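# Hang the wine glass upside down on the rack

## Task

Pick up the wine glass from the table and hang it inverted on the rack so that its stem sits fully within an unoccupied curl and the glass touches only the wire. It fails if the glass is dropped or thrown more than about a thumb's length, if any glass falls over while no hand supports it, or if it takes a knock comparable to such a drop. The glasses already on the rack must stay hanging straight in their curls.

## Robot and tools

Robot: two arms, left_arm and right_arm, each a six-joint arm with a parallel two-finger gripper. The fingers point along the gripper's +z axis and close along its y axis. end_effector_position is the point between the finger pads, about 1 cm back from the tips.

Frames: the scene frame has its origin at table-top height, midway between the nominal bases, roughly 5-10 cm behind the near table edge. +z is up, +x reaches out over the table, and left_arm is on the +y side (this is not the image's left). The real bases are a little off: left_arm at (-0.001, +0.292, 0) m and right_arm at (+0.008, -0.324, -0.008) m, each tilted slightly. Each arm reports its hand pose, velocities and targets in its own base frame, and offsets are taken along that base's axes. Fixed cameras and the table use the scene frame. Printed poses may be wrong by a few cm, more at long reach.

execute_actions(actions, cameras): actions is a list of actions. Each action has up to 15 rows, one per 1/30 s step, and a short action repeats its last row to fill 15 steps. Every row holds 14 numbers in [-1, 1]: dx, dy, dz, rx, ry, rz, opening for left_arm, then the same seven for right_arm. The six pose numbers are an offset from that arm's Hand target as it stood when the action began, not from the previous row. Scale: 1.0 = 0.6 m or 180 degrees. rx, ry, rz together form one rotation vector about the Hand target's position. Opening is absolute: +1 is fully open (0.093 m), -1 is closed. Sending all zeros re-commands the current Hand target. Cameras are returned only if actions is empty or cameras names them.

move(target, speed, blend, opening_speed, grip_force, blocking, cameras): target is one 14-number row, or a list of up to 15 rows, laid out and scaled as above. Every row is an offset from the Hand targets at the start of the move, not from the row before. The arm follows a straight path.
- speed: m/s, from 0.002 to 2.9, default 0.25; turning is capped at twice this in rad/s. Give one number, or one per target.
- blend: in m, rounds the corners between list targets; 0 stops at each one.
- opening_speed: change per second on the -1..1 scale, 0.2 or more.
- grip_force: N per pad, 10-50. It persists once set, and lower values close slowly.
- blocking=false: returns after about 0.5 s while the move continues.
A move lasts at least 0.5 s and at most 10 s, and does not avoid obstacles. The result adds a move: line (done, off_target, moving, held, fault) plus limits (paced = pose clipped, held = steps withheld). done means at rest within 10 mm and 2 degrees.

Other tools:
- wait(seconds 0-10): lets the scene run.
- stop: brakes a running move.
- zoom_image(camera, region [x0,y0,x1,y1], at most 504x504 px): magnifies the latest image.
- read_manual: licences only.
- finished_scene(scene): ends the scene.
Cameras: cam_head_left, cam_head_right, cam_high, cam_low, cam_left_wrist, cam_right_wrist, each 896x504.

Results:
- end_effector_position (m) and quat per arm.
- Hand target: the last commanded pose after clipping; the next offsets count from it.
- Tool commands.
- grip_measured: motor position on the -1..1 scale. Pads meet at about -0.94, and each mm of object width adds about 0.0208. A reading may be up to 0.02 too high.
- Joint positions: the last entry is the opening in m.
- Joint velocities and torques.
- MOTOR HOT / OVER-TEMPERATURE lines.
The gripper often stops short of its target. The next command, even all zeros, asks for the target again. If it still falls short, send the remaining distance as an offset. Check position and tilt after each move. Orientation commands are clipped to within 40 degrees of the measured orientation each step.

Gripping: to grip firmly, send a number about 0.24 below the reading that matches the object's width. A round or fragile stem may need care, since a lower number squeezes harder. Keep sending that number to hold. To release, send a number well above the width reading.

Avoid:
- Dropping or tossing the glass, and knocking any glass over.
- Fast contact: impact grows with speed, and aiming past a contact presses harder.
- Hitting the bar, plate or rail near the bases; their tops may sit about 3 cm above the table.
- Grippers or cameras colliding, or one gripper closing on the other.
- Paths passing near an arm's own base.
- Loads on the wrist-camera cable.
- Long stretched-out holds that heat the motors: 90 °C folds the arm and 100 °C drops it.
- Leaving anything off the table.
Loose objects may occasionally be nudged.

Each tool is called after "Call:" in YAML: its name, and indented under it one key for each argument.

## Session

Call:
execute_actions:
  actions: []

Scene clock: 0.00 s.
left_arm: end_effector_position=(+0.3460, +0.0169, +0.2536) grip_measured=+1.000 end_effector_quat_wxyz=(+0.582, -0.016, +0.809, +0.079) | right_arm: end_effector_position=(+0.3049, +0.0342, +0.2729) grip_measured=+1.000 end_effector_quat_wxyz=(+0.533, -0.095, +0.840, -0.044)
Joint positions: left_arm=[-0.041 0.946 0.713 -0.089 -0.186 0.053 0.093] | right_arm=[0.191 0.848 0.872 -0.472 0.144 -0.126 0.093]
Joint velocities: within noise
Joint torques (N m): no reading
Heat: left arm: 45 °C; right arm: 48 °C.
Hand target: left_arm +0.3456, +0.0172, +0.2569; +0.584, -0.017, +0.808, +0.079 | right_arm +0.3059, +0.0347, +0.2845; +0.547, -0.093, +0.831, -0.042
Tool commands: left_gripper/opening=+1.0 right_gripper/opening=+1.0

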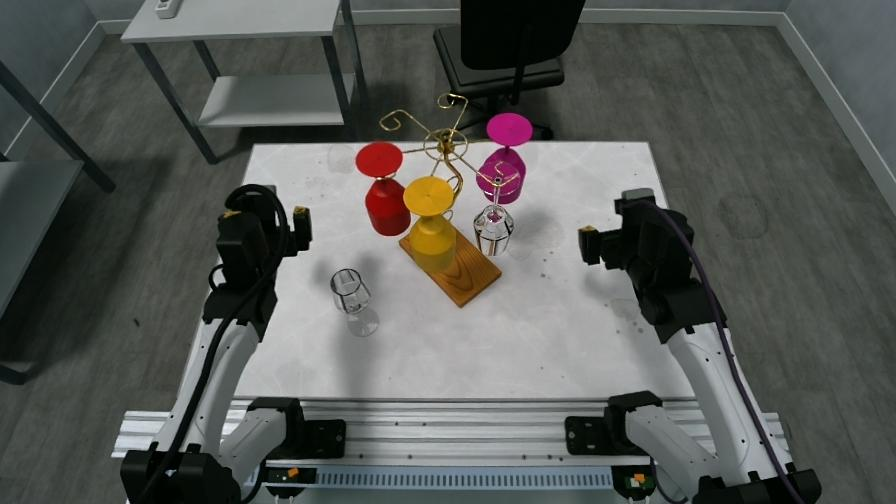

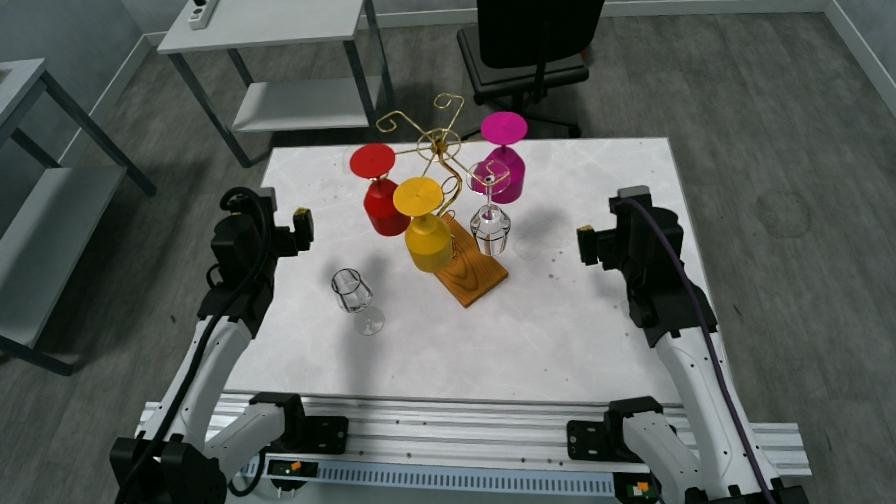

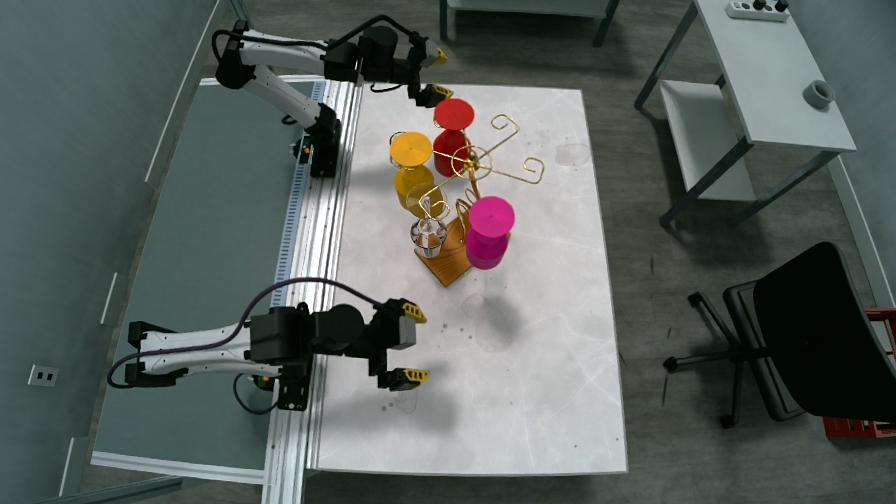

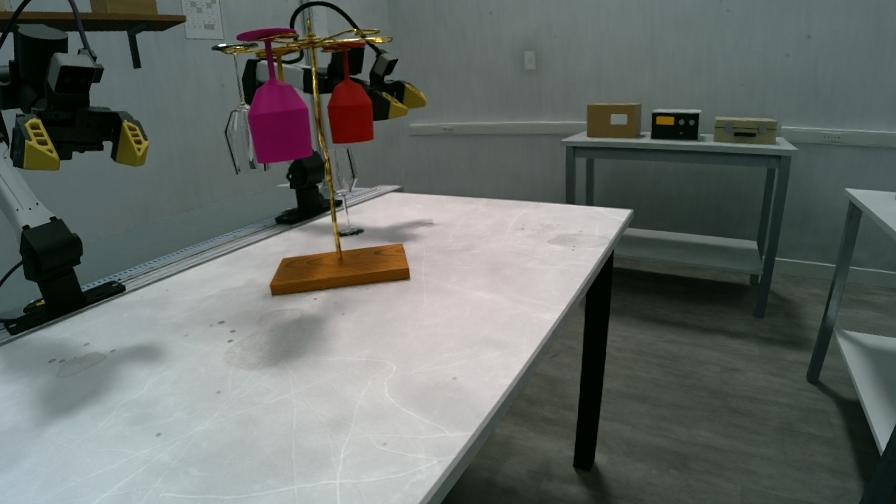

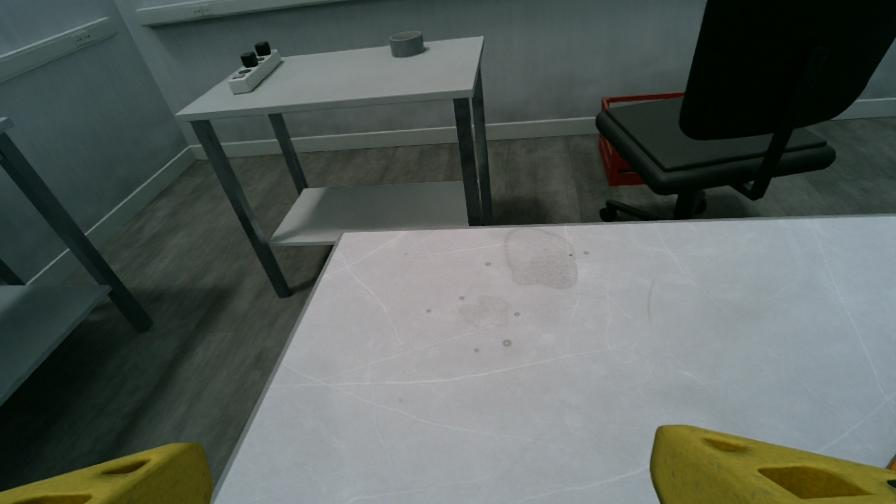

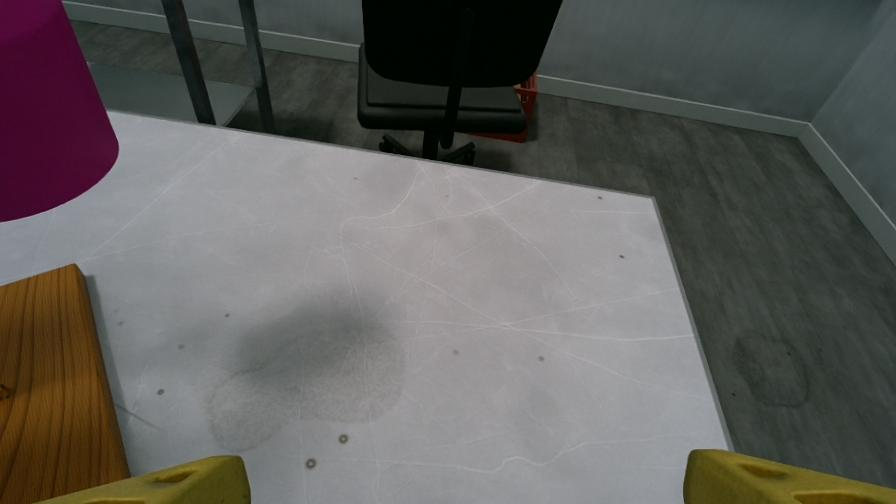

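Call:
zoom_image:
  camera: "cam_head_left"
  region: [300, 70, 580, 350]

Call:
zoom_image:
  camera: "cam_high"
  region: [360, 70, 600, 310]

Call:
zoom_image:
  camera: "cam_low"
  region: [190, 0, 470, 300]

Scaled by 1.800 from the camera's 896x504 image, which has a finer 1280x720 frame.

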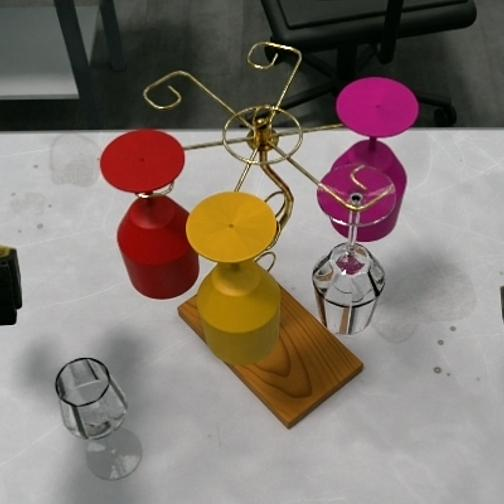

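Scaled by 2.100 from the camera's 896x504 image, which has a finer 1280x720 frame.

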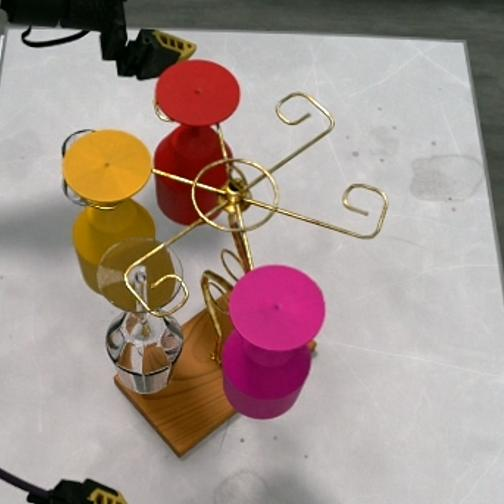

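Scaled by 1.680 from the camera's 896x504 image, which has a finer 1280x720 frame.

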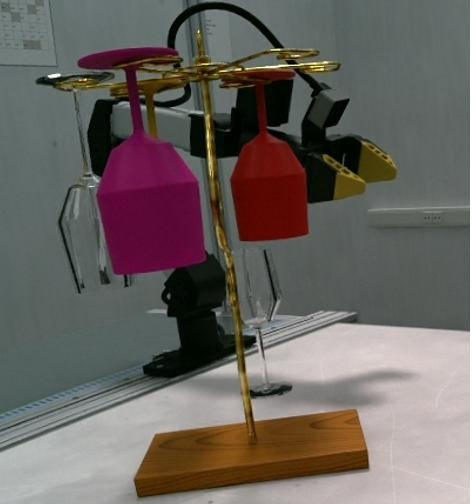

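Call:
move:
  target: [-0.2443,-0.027,-0.265,-0.0187,0.0402,-0.4257,1,0,0,0,0,0,0,1]
  cameras: ["cam_head_left","cam_head_right","cam_left_wrist"]

Scene clock: 8.80 s.
left_arm: end_effector_position=(+0.1979, -0.0005, +0.0963) grip_measured=+1.000 end_effector_quat_wxyz=(+0.415, +0.433, +0.751, -0.278) | right_arm: end_effector_position=(+0.3049, +0.0342, +0.2729) grip_measured=+1.000 end_effector_quat_wxyz=(+0.533, -0.095, +0.840, -0.044)
Joint positions: left_arm=[0.773 1.518 0.731 -1.276 0.966 2.081 0.093] | right_arm=[0.191 0.848 0.872 -0.472 0.144 -0.126 0.093]
Joint torques (N m): left_arm=[-0.96 -2.74 6.93 -0.56 0.57 0] | right_arm=[0.65 -1.85 9.43 2.3 0.04 0.04]
Heat: left arm: 44 °C; right arm: 51 °C.
Hand target: left_arm +0.1991, +0.0011, +0.0979; +0.458, +0.476, +0.679, -0.320 | right_arm +0.3059, +0.0347, +0.2845; +0.547, -0.093, +0.831, -0.042
Off the commanded pose: left_arm 0.002 m, 12 deg | right_arm 0.012 m, 2 deg.
joint sent to its limit (left arm) — joint 6 (wrist roll), upper limit. The joint targets are off in orientation, not in position.
move: off_target (left_arm, right_arm)
Images, in order (width x height): cam_head_left 896x504, cam_head_right 896x504, cam_left_wrist 896x504.

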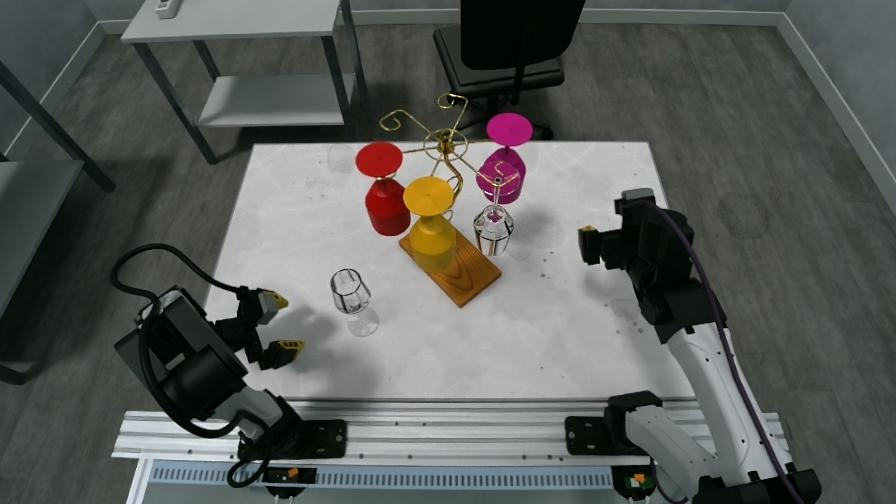

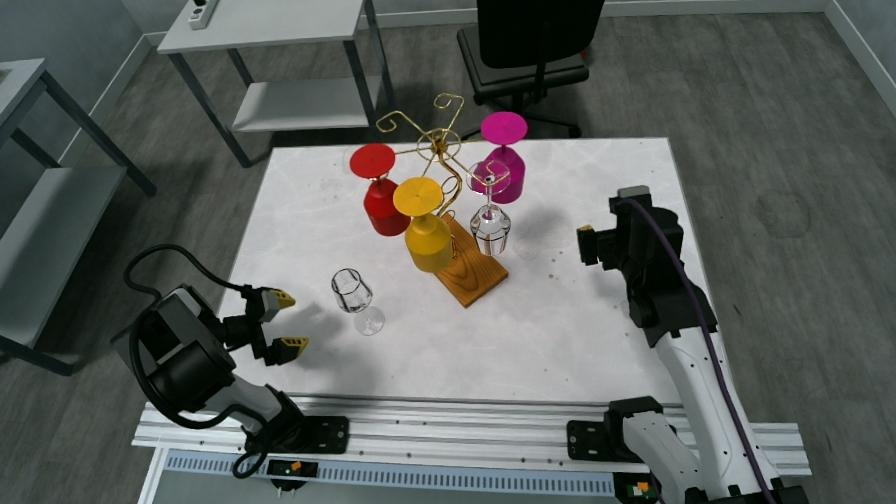

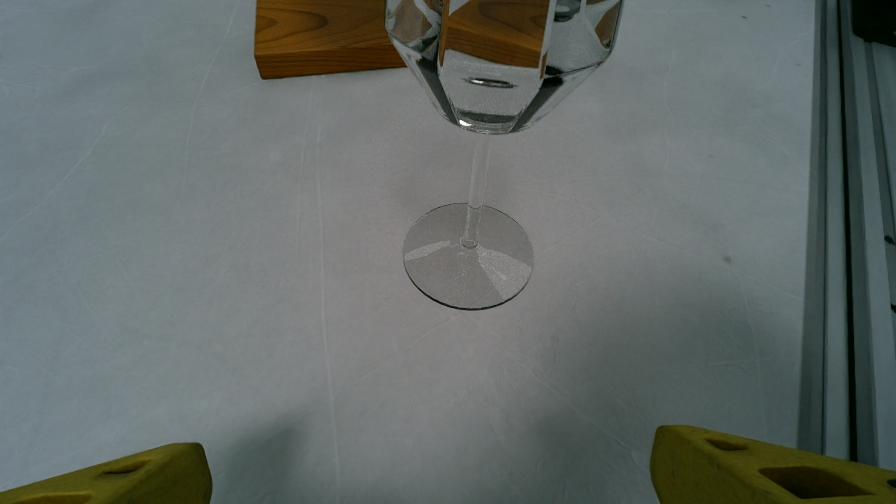

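Call:
move:
  target: [0.0432,-0.1218,-0.05,0,0,0,1,0,0,0,0,0,0,1]
  speed: 0.15
  cameras: ["cam_head_left","cam_left_wrist"]

Scene clock: 10.90 s.
left_arm: end_effector_position=(+0.2243, -0.0700, +0.0653) grip_measured=+1.000 end_effector_quat_wxyz=(+0.449, +0.472, +0.686, -0.325) | right_arm: end_effector_position=(+0.3049, +0.0342, +0.2729) grip_measured=+1.000 end_effector_quat_wxyz=(+0.533, -0.095, +0.840, -0.044)
Joint positions: left_arm=[0.418 1.569 0.564 -0.745 1.169 1.741 0.093] | right_arm=[0.191 0.848 0.872 -0.472 0.144 -0.126 0.093]
Joint torques (N m): left_arm=[-0.95 -4.92 4.42 0.19 0.95 -0.22] | right_arm=[0.57 -1.87 9.42 2.32 0.04 0.05]
Heat: left arm: 45 °C; right arm: 51 °C.
Hand target: left_arm +0.2249, -0.0720, +0.0679; +0.458, +0.476, +0.679, -0.321 | right_arm +0.3059, +0.0347, +0.2845; +0.547, -0.093, +0.831, -0.042
Off the commanded pose: left_arm 0.003 m, 1 deg | right_arm 0.012 m, 2 deg.
move: off_target (right_arm)
Images, in order (width x height): cam_head_left 896x504, cam_left_wrist 896x504.

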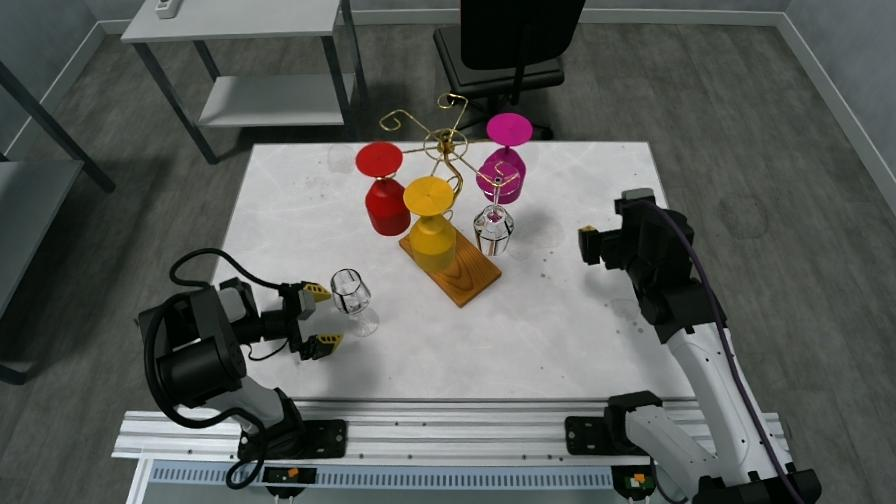

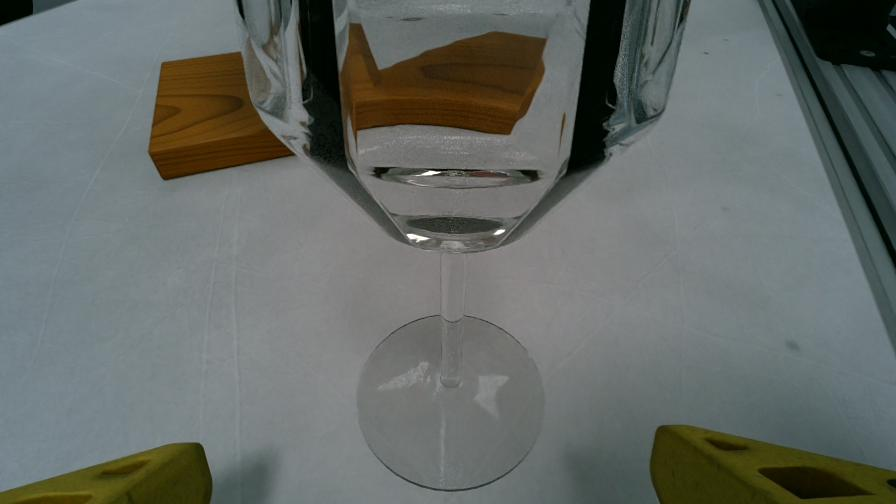

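Call:
move:
  target: [0.0152,-0.0707,-0.0273,0,0,0,1,0,0,0,0,0,0,1]
  speed: 0.06
  cameras: ["cam_head_left","cam_left_wrist","cam_low","cam_high"]

Call:
zoom_image:
  camera: "cam_low"
  region: [250, 100, 450, 250]

Scene clock: 13.27 s.
left_arm: end_effector_position=(+0.2344, -0.1136, +0.0516) grip_measured=+1.000 end_effector_quat_wxyz=(+0.456, +0.470, +0.681, -0.329) | right_arm: end_effector_position=(+0.3049, +0.0342, +0.2729) grip_measured=+1.000 end_effector_quat_wxyz=(+0.533, -0.095, +0.840, -0.044)
Joint positions: left_arm=[0.184 1.482 0.364 -0.075 1.164 1.143 0.093] | right_arm=[0.191 0.848 0.872 -0.472 0.144 -0.126 0.093]
Joint torques (N m): left_arm=[-1.09 -4.41 4.72 1.01 0.6 -0.21] | right_arm=[0.59 -1.91 9.4 2.3 0.02 0.04]
Heat: left arm: 45 °C; right arm: 52 °C.
Hand target: left_arm +0.2341, -0.1145, +0.0515; +0.458, +0.476, +0.679, -0.320 | right_arm +0.3059, +0.0347, +0.2845; +0.547, -0.093, +0.831, -0.042
Off the commanded pose: left_arm 0.001 m, 1 deg | right_arm 0.012 m, 2 deg.
move: off_target (right_arm)
Images, in order (width x height): cam_head_left 896x504, cam_high 896x504, cam_low 896x504, cam_left_wrist 896x504.

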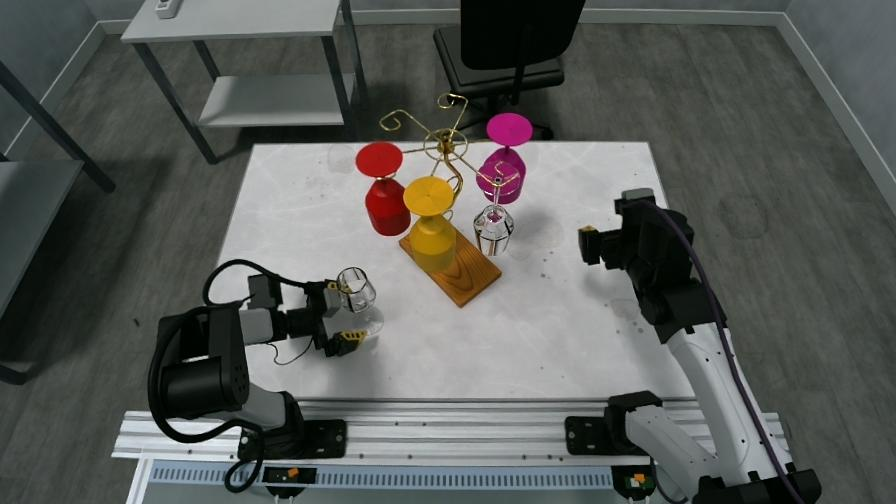

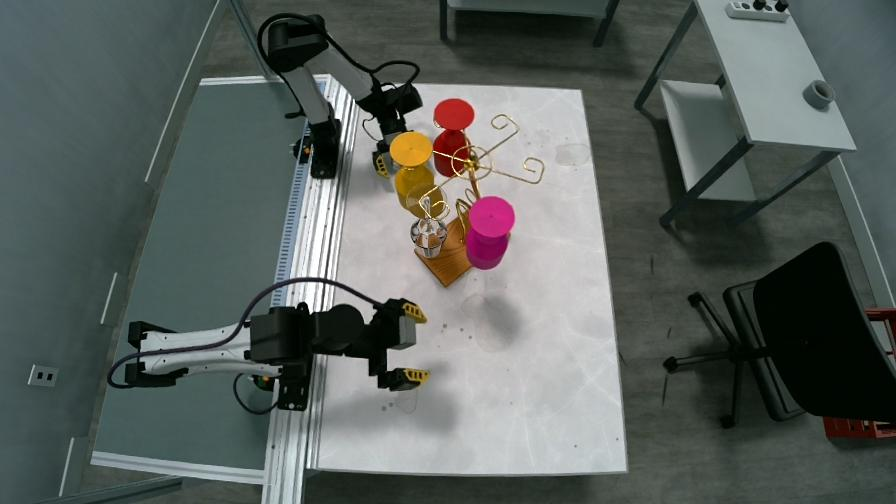

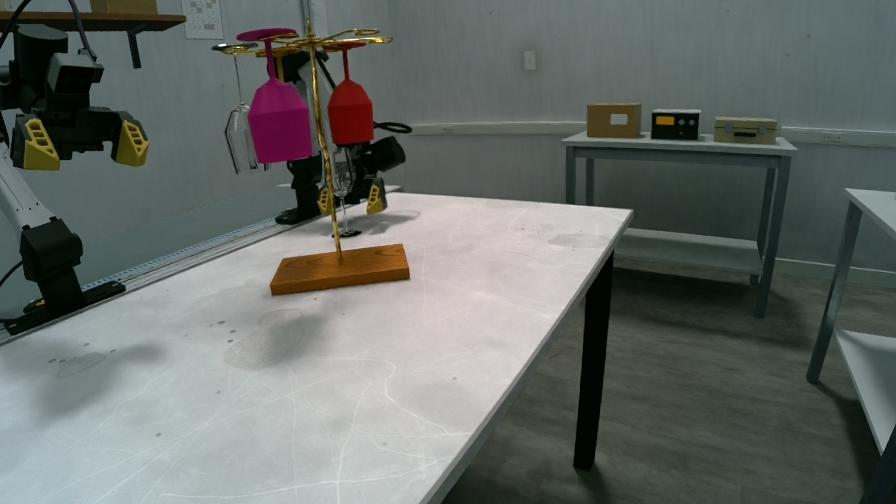

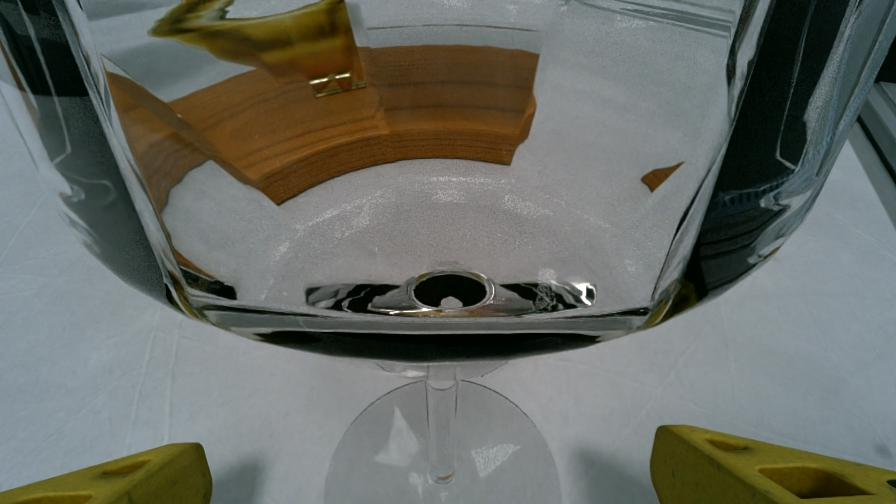

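Scaled by 2.520 from the camera's 896x504 image, which has a finer 1280x720 frame.

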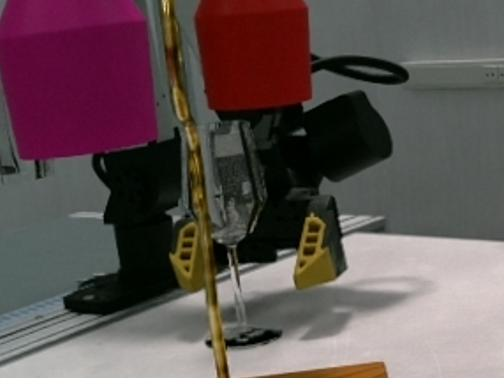

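Call:
move:
  target:
    - [-0.02,0.055,0,0,0,0,1,0,0,0,0,0,0,1]
    - [-0.02,0.055,-0.002,-0.0366,-0.0133,0,1,0,0,0,0,0,0,1]
  speed: 0.08
  cameras: ["cam_head_left","cam_left_wrist"]

Scene clock: 16.57 s.
left_arm: end_effector_position=(+0.2184, -0.0841, +0.0476) grip_measured=+1.000 end_effector_quat_wxyz=(+0.492, +0.458, +0.653, -0.350) | right_arm: end_effector_position=(+0.3049, +0.0342, +0.2729) grip_measured=+1.000 end_effector_quat_wxyz=(+0.533, -0.095, +0.840, -0.044)
Joint positions: left_arm=[0.396 1.692 0.472 -0.545 1.29 1.767 0.093] | right_arm=[0.191 0.848 0.872 -0.472 0.144 -0.126 0.093]
Joint torques (N m): left_arm=[0.53 -3.17 5.42 -0.11 0.97 -0.04] | right_arm=[0.57 -1.88 9.39 2.29 0.04 0.05]
Heat: left arm: 45 °C; right arm: 52 °C.
Hand target: left_arm +0.2220, -0.0815, +0.0503; +0.499, +0.455, +0.650, -0.349 | right_arm +0.3059, +0.0347, +0.2845; +0.547, -0.093, +0.831, -0.042
Off the commanded pose: left_arm 0.005 m, 1 deg | right_arm 0.012 m, 2 deg.
move: off_target (right_arm)
Images, in order (width x height): cam_head_left 896x504, cam_left_wrist 896x504.

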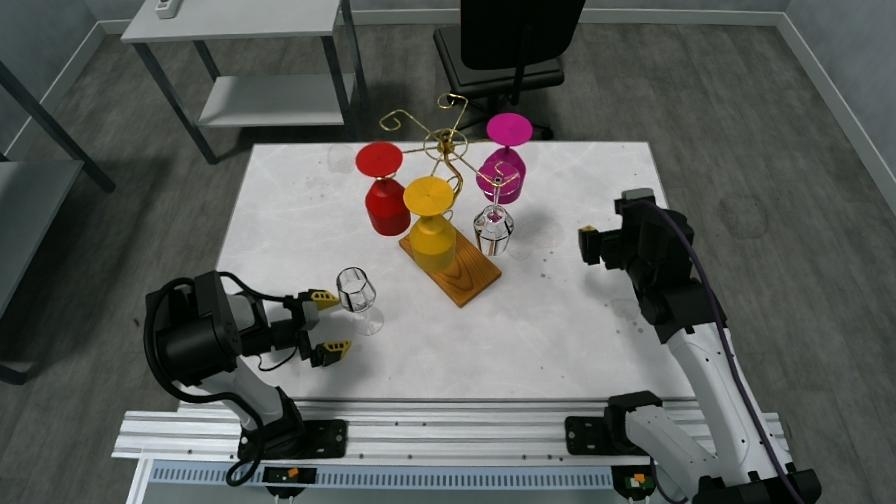

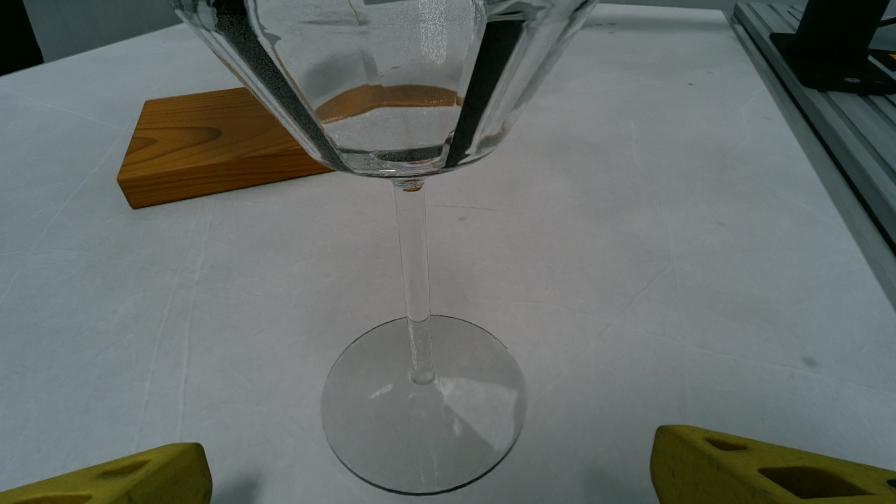

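Call:
move:
  target: [0.0228,-0.0608,-0.0013,0,0,0,1,0,0,0,0,0,0,1]
  speed: 0.06
  cameras: ["cam_head_left","cam_left_wrist"]

Scene clock: 18.97 s.
left_arm: end_effector_position=(+0.2360, -0.1169, +0.0492) grip_measured=+1.000 end_effector_quat_wxyz=(+0.496, +0.449, +0.651, -0.357) | right_arm: end_effector_position=(+0.3049, +0.0342, +0.2729) grip_measured=+1.000 end_effector_quat_wxyz=(+0.533, -0.095, +0.840, -0.044)
Joint positions: left_arm=[0.199 1.599 0.292 0.239 1.279 1.03 0.093] | right_arm=[0.191 0.848 0.872 -0.472 0.144 -0.126 0.093]
Joint torques (N m): left_arm=[-0.99 -4.7 3.96 1.16 0.58 -0.12] | right_arm=[0.62 -1.84 9.44 2.31 0.04 0.06]
Heat: left arm: 45 °C; right arm: 53 °C.
Hand target: left_arm +0.2357, -0.1179, +0.0495; +0.499, +0.455, +0.650, -0.349 | right_arm +0.3059, +0.0347, +0.2845; +0.547, -0.093, +0.831, -0.042
Off the commanded pose: left_arm 0.001 m, 1 deg | right_arm 0.012 m, 2 deg.
move: off_target (right_arm)
Images, in order (width x height): cam_head_left 896x504, cam_left_wrist 896x504.

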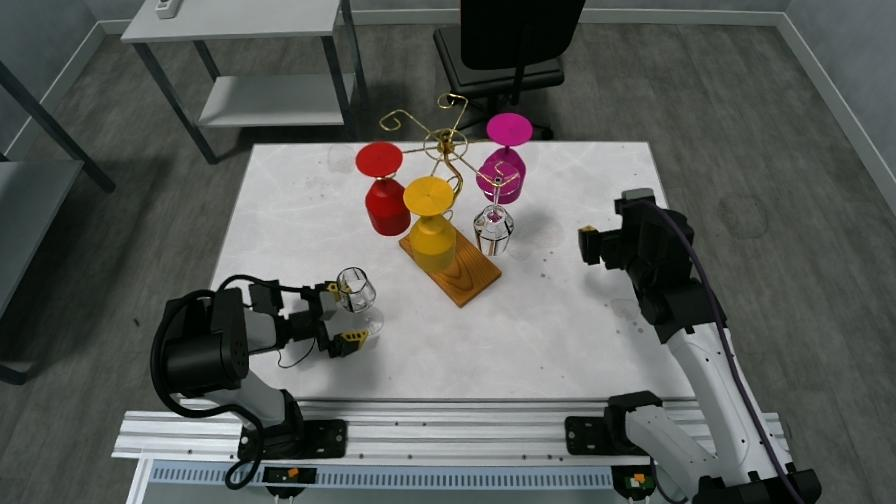

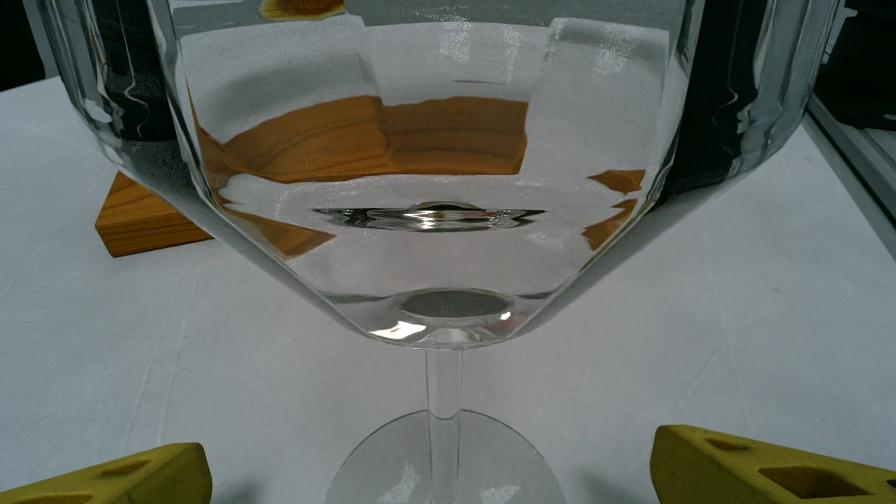

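Call:
move:
  target: [0,0,0,0,0,0,-1,0,0,0,0,0,0,1]
  grip_force: [35,50]
  opening_speed: 0.7
  cameras: ["cam_head_left","cam_left_wrist"]

Scene clock: 25.90 s.
left_arm: end_effector_position=(+0.2365, -0.1168, +0.0495) grip_measured=-0.992 end_effector_quat_wxyz=(+0.497, +0.449, +0.651, -0.357) | right_arm: end_effector_position=(+0.3049, +0.0342, +0.2729) grip_measured=+1.000 end_effector_quat_wxyz=(+0.533, -0.095, +0.840, -0.044)
Joint positions: left_arm=[0.199 1.599 0.292 0.243 1.279 1.027 0] | right_arm=[0.191 0.848 0.872 -0.472 0.144 -0.126 0.093]
Joint torques (N m): left_arm=[-0.99 -4.62 3.92 1.13 0.59 -0.17] | right_arm=[0.64 -1.8 9.37 2.31 0.03 0.03]
Heat: left arm: 46 °C; right arm: 53 °C.
Hand target: left_arm +0.2357, -0.1180, +0.0495; +0.499, +0.455, +0.650, -0.349 | right_arm +0.3059, +0.0347, +0.2845; +0.547, -0.093, +0.831, -0.042
Off the commanded pose: left_arm 0.001 m, 1 deg | right_arm 0.012 m, 2 deg.
grip_force (N): 35, 50
move: off_target (right_arm)
Images, in order (width x height): cam_head_left 896x504, cam_left_wrist 896x504.

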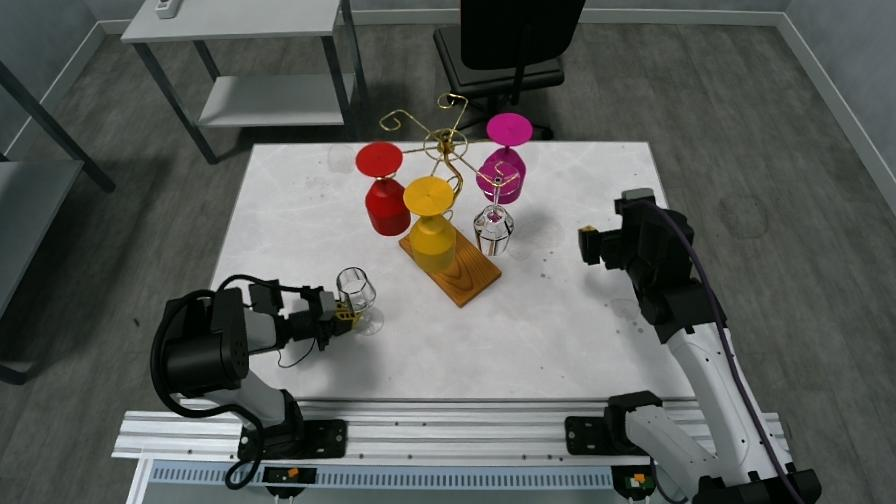

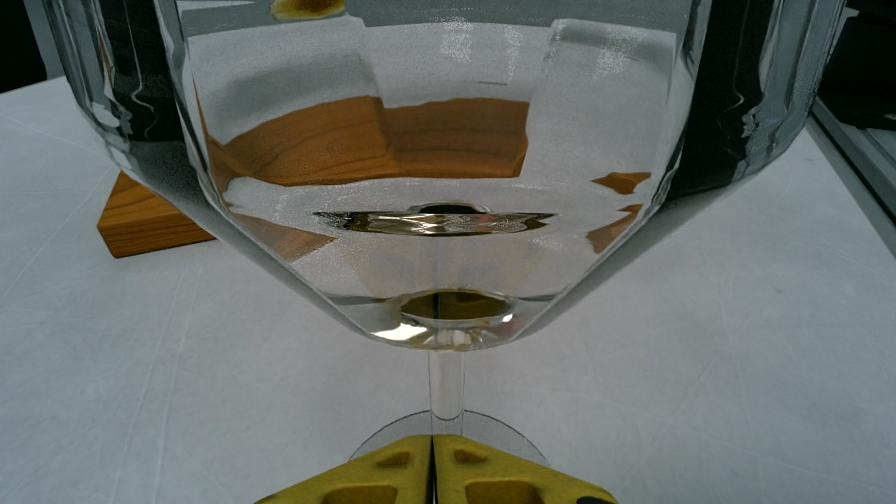

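Call:
move:
  target:
    - [0,0,0,0,0,0,1,0,0,0,0,0,0,1]
    - [-0.0085,0.0235,0,0,0,0,1,0,0,0,0,0,0,1]
    - [-0.0085,0.0235,0,-0.0418,-0.0152,0,1,0,0,0,0,0,0,1]
    - [0.0033,-0.02,0,-0.0418,-0.0152,0,1,0,0,0,0,0,0,1]
  speed: 0.07
  grip_force: 50
  cameras: ["cam_head_left","cam_left_wrist","cam_low"]

Call:
zoom_image:
  camera: "cam_low"
  region: [270, 120, 430, 250]

Call:
zoom_image:
  camera: "cam_head_left"
  region: [240, 240, 420, 400]

Scene clock: 31.73 s.
left_arm: end_effector_position=(+0.2384, -0.1287, +0.0519) grip_measured=+0.999 end_effector_quat_wxyz=(+0.542, +0.432, +0.611, -0.382) | right_arm: end_effector_position=(+0.3049, +0.0342, +0.2729) grip_measured=+1.000 end_effector_quat_wxyz=(+0.533, -0.095, +0.840, -0.044)
Joint positions: left_arm=[0.157 1.891 0.158 1.152 1.351 0.571 0.093] | right_arm=[0.191 0.848 0.872 -0.472 0.144 -0.126 0.093]
Joint torques (N m): left_arm=[-0.92 -3.36 2.1 1.55 0.29 -0.15] | right_arm=[0.61 -1.91 9.44 2.3 0.05 0.04]
Heat: left arm: 46 °C; right arm: 54 °C.
Hand target: left_arm +0.2377, -0.1300, +0.0495; +0.543, +0.430, +0.613, -0.380 | right_arm +0.3059, +0.0347, +0.2845; +0.547, -0.093, +0.831, -0.042
Off the commanded pose: left_arm 0.003 m, 0 deg | right_arm 0.012 m, 2 deg.
move: off_target (right_arm)
Images, in order (width x height): cam_head_left 896x504, cam_low 896x504, cam_left_wrist 896x504.

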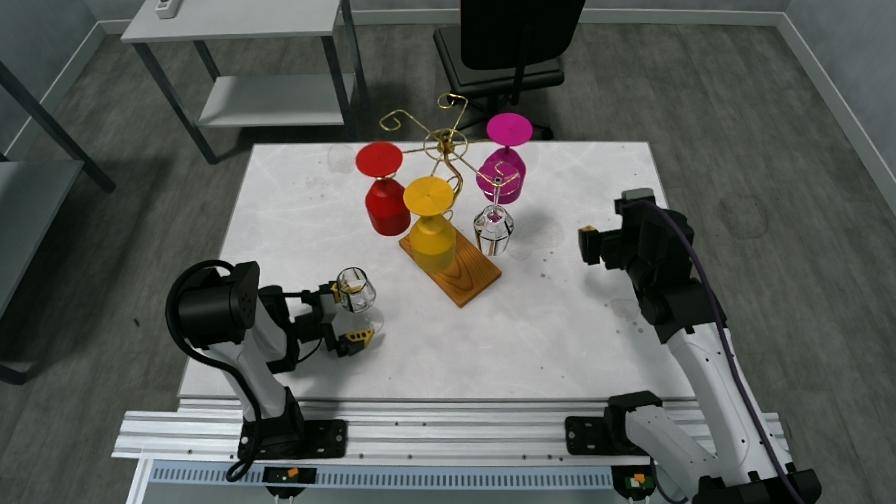

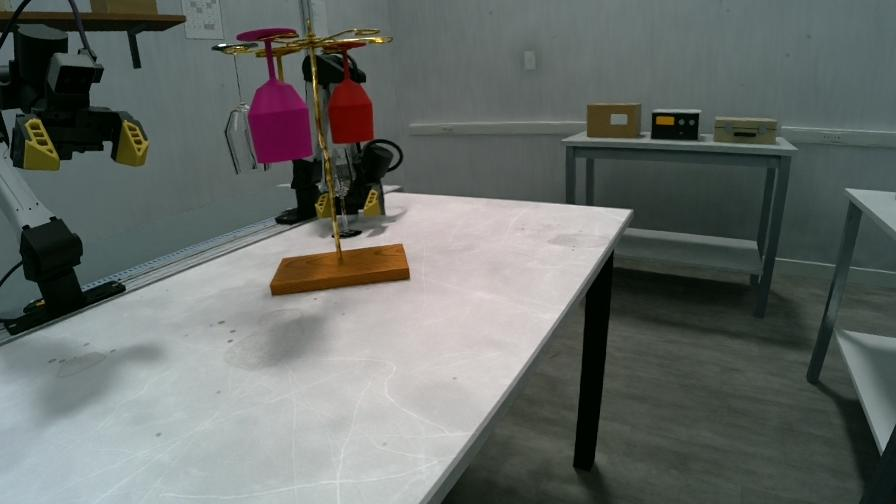

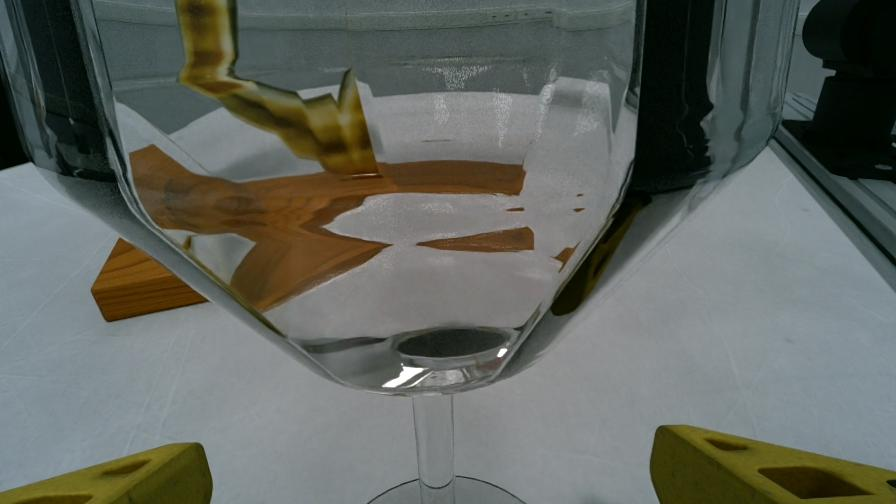

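Scaled by 3.150 from the camera's 896x504 image, which has a finer 1280x720 frame.

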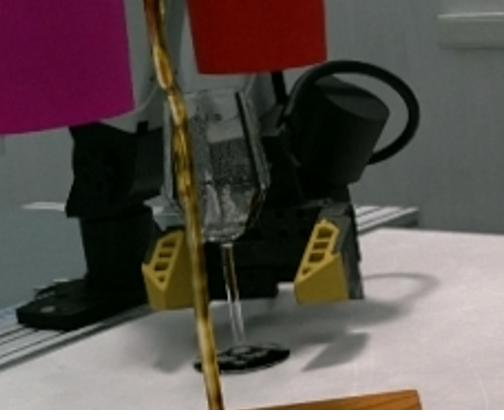

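Scaled by 2.800 from the camera's 896x504 image, which has a finer 1280x720 frame.

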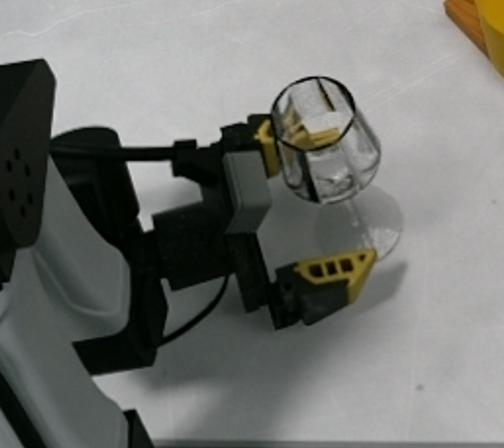

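Call:
move:
  target: [0,0,0,0,0,0,-1,0,0,0,0,0,0,1]
  grip_force: [40,50]
  opening_speed: 0.8
  cameras: ["cam_head_left","cam_left_wrist"]

Scene clock: 36.20 s.
left_arm: end_effector_position=(+0.2384, -0.1287, +0.0519) grip_measured=-0.916 end_effector_quat_wxyz=(+0.541, +0.430, +0.612, -0.384) | right_arm: end_effector_position=(+0.3049, +0.0342, +0.2729) grip_measured=+1.000 end_effector_quat_wxyz=(+0.533, -0.095, +0.840, -0.044)
Joint positions: left_arm=[0.157 1.891 0.158 1.152 1.351 0.565 0.001] | right_arm=[0.191 0.848 0.872 -0.472 0.144 -0.126 0.093]
Joint torques (N m): left_arm=[-0.94 -3.64 2.11 1.45 0.28 -0.05] | right_arm=[0.59 -1.84 9.4 2.3 0.03 0.05]
Heat: left arm: 46 °C; right arm: 54 °C.
Hand target: left_arm +0.2377, -0.1298, +0.0497; +0.541, +0.432, +0.614, -0.380 | right_arm +0.3059, +0.0347, +0.2845; +0.547, -0.093, +0.831, -0.042
Off the commanded pose: left_arm 0.003 m, 1 deg | right_arm 0.012 m, 2 deg.
grip_force (N): 40, 50
move: off_target (right_arm)
Images, in order (width x height): cam_head_left 896x504, cam_left_wrist 896x504.

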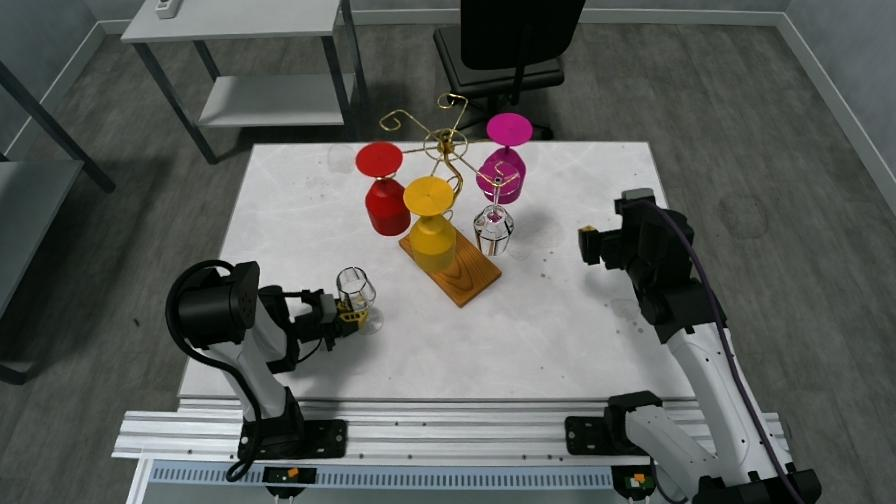

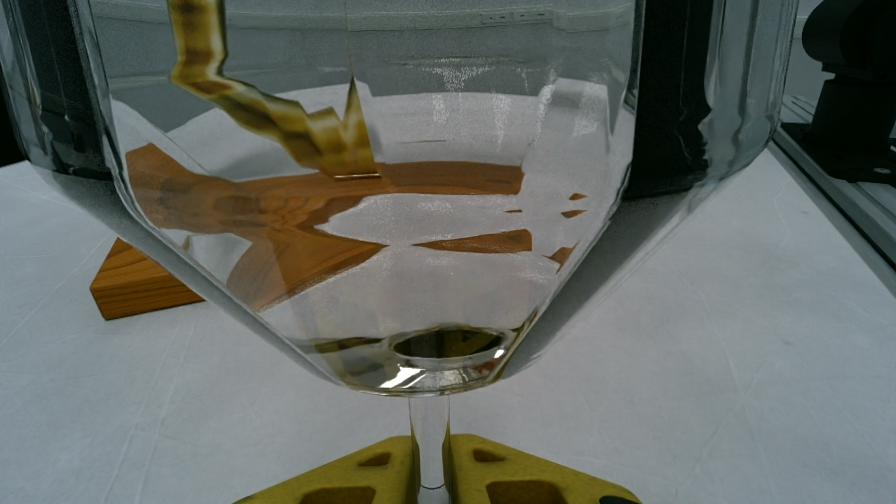

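Call:
move:
  target:
    - [0,0,0.1667,0,0,0,-1,0,0,0,0,0,0,1]
    - [0.2038,0.1163,0.417,0,0,0.1306,-1,0,0,0,0,0,0,1]
  speed: 0.15
  blend: [0.03,0]
  cameras: ["cam_head_left","cam_left_wrist"]

Scene clock: 39.67 s.
left_arm: end_effector_position=(+0.3560, -0.0633, +0.2872) grip_measured=-0.925 end_effector_quat_wxyz=(+0.595, +0.295, +0.696, -0.273) | right_arm: end_effector_position=(+0.3049, +0.0342, +0.2729) grip_measured=+1.000 end_effector_quat_wxyz=(+0.533, -0.095, +0.840, -0.044)
Joint positions: left_arm=[0.241 1.22 0.865 0.065 1.053 0.225 0.001] | right_arm=[0.191 0.848 0.872 -0.472 0.144 -0.126 0.093]
Joint torques (N m): left_arm=[0.24 -3.29 11.11 1.77 0.13 -0.18] | right_arm=[0.57 -1.89 9.46 2.3 0.04 0.04]
Heat: left arm: 46 °C; right arm: 54 °C.
Hand target: left_arm +0.3601, -0.0599, +0.2998; +0.607, +0.298, +0.689, -0.262 | right_arm +0.3059, +0.0347, +0.2845; +0.547, -0.093, +0.831, -0.042
Off the commanded pose: left_arm 0.014 m, 2 deg | right_arm 0.012 m, 2 deg.
grip_force (N): 40, 50
move: off_target (left_arm, right_arm)
Images, in order (width x height): cam_head_left 896x504, cam_left_wrist 896x504.

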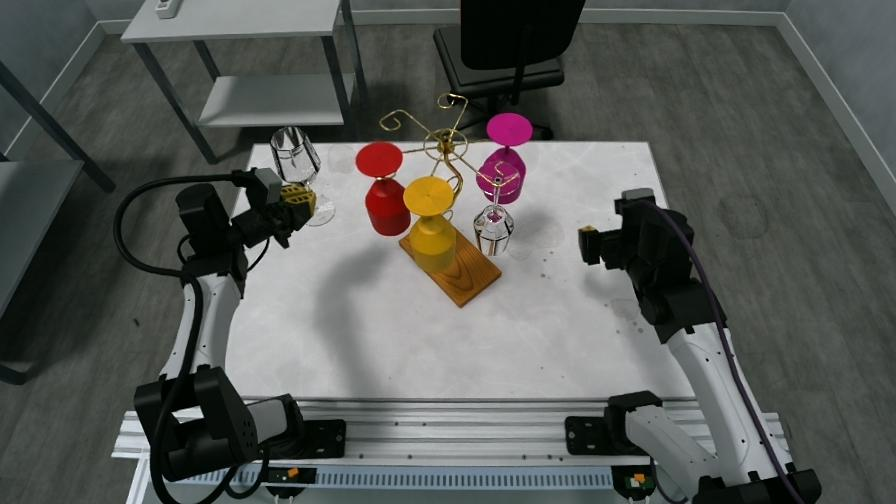

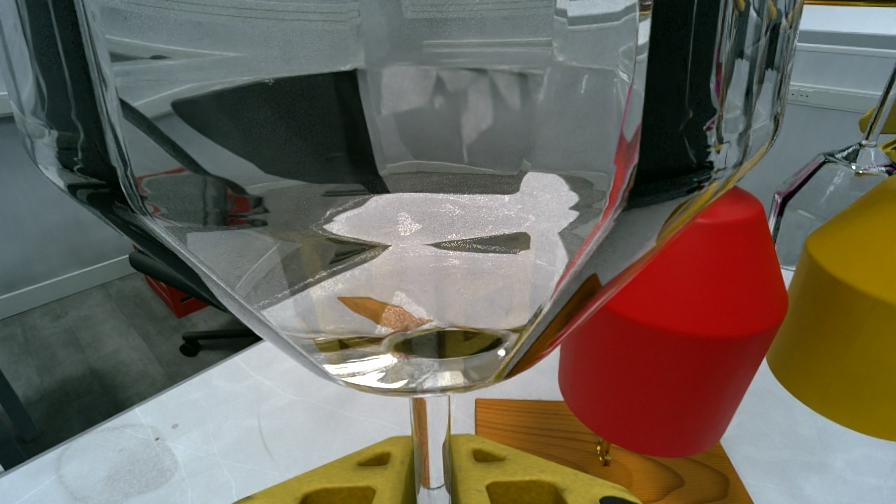

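Call:
move:
  target: [0,0,0,0.318,-0.386,-0.033,-1,0,0,0,0,0,0,1]
  speed: 0.3
  cameras: ["cam_head_left"]

Scene clock: 44.80 s.
left_arm: end_effector_position=(+0.3606, -0.0627, +0.2981) grip_measured=-0.925 end_effector_quat_wxyz=(+0.657, +0.658, +0.270, +0.250) | right_arm: end_effector_position=(+0.3049, +0.0342, +0.2729) grip_measured=+1.000 end_effector_quat_wxyz=(+0.533, -0.095, +0.840, -0.044)
Joint positions: left_arm=[0.241 1.24 0.754 0.461 1.06 1.566 0.001] | right_arm=[0.191 0.848 0.872 -0.472 0.144 -0.126 0.093]
Joint torques (N m): left_arm=[0.88 -3.15 7.62 1.95 0.15 -0.12] | right_arm=[0.59 -1.83 9.43 2.3 0.04 0.06]
Heat: left arm: 46 °C; right arm: 54 °C.
Hand target: left_arm +0.3601, -0.0600, +0.2998; +0.658, +0.658, +0.259, +0.259 | right_arm +0.3059, +0.0347, +0.2845; +0.547, -0.093, +0.831, -0.042
Off the commanded pose: left_arm 0.003 m, 2 deg | right_arm 0.012 m, 2 deg.
grip_force (N): 40, 50
move: off_target (right_arm)
Images, in order (width x height): cam_head_left 896x504.

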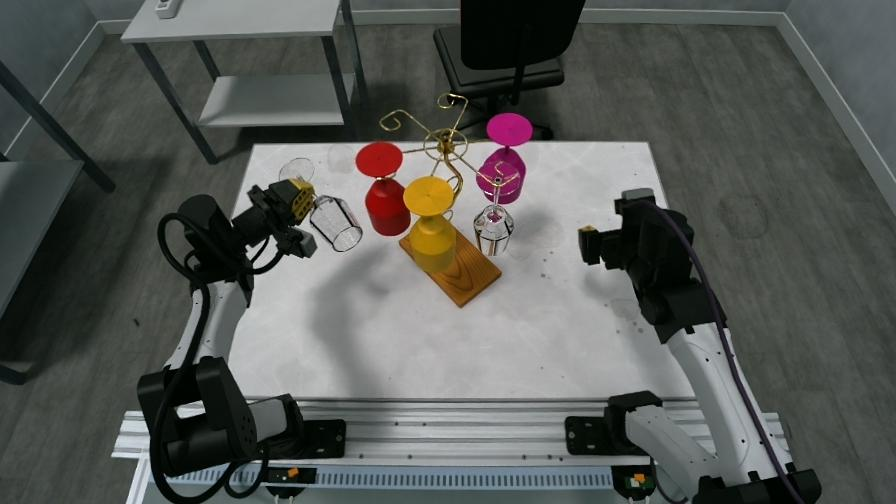

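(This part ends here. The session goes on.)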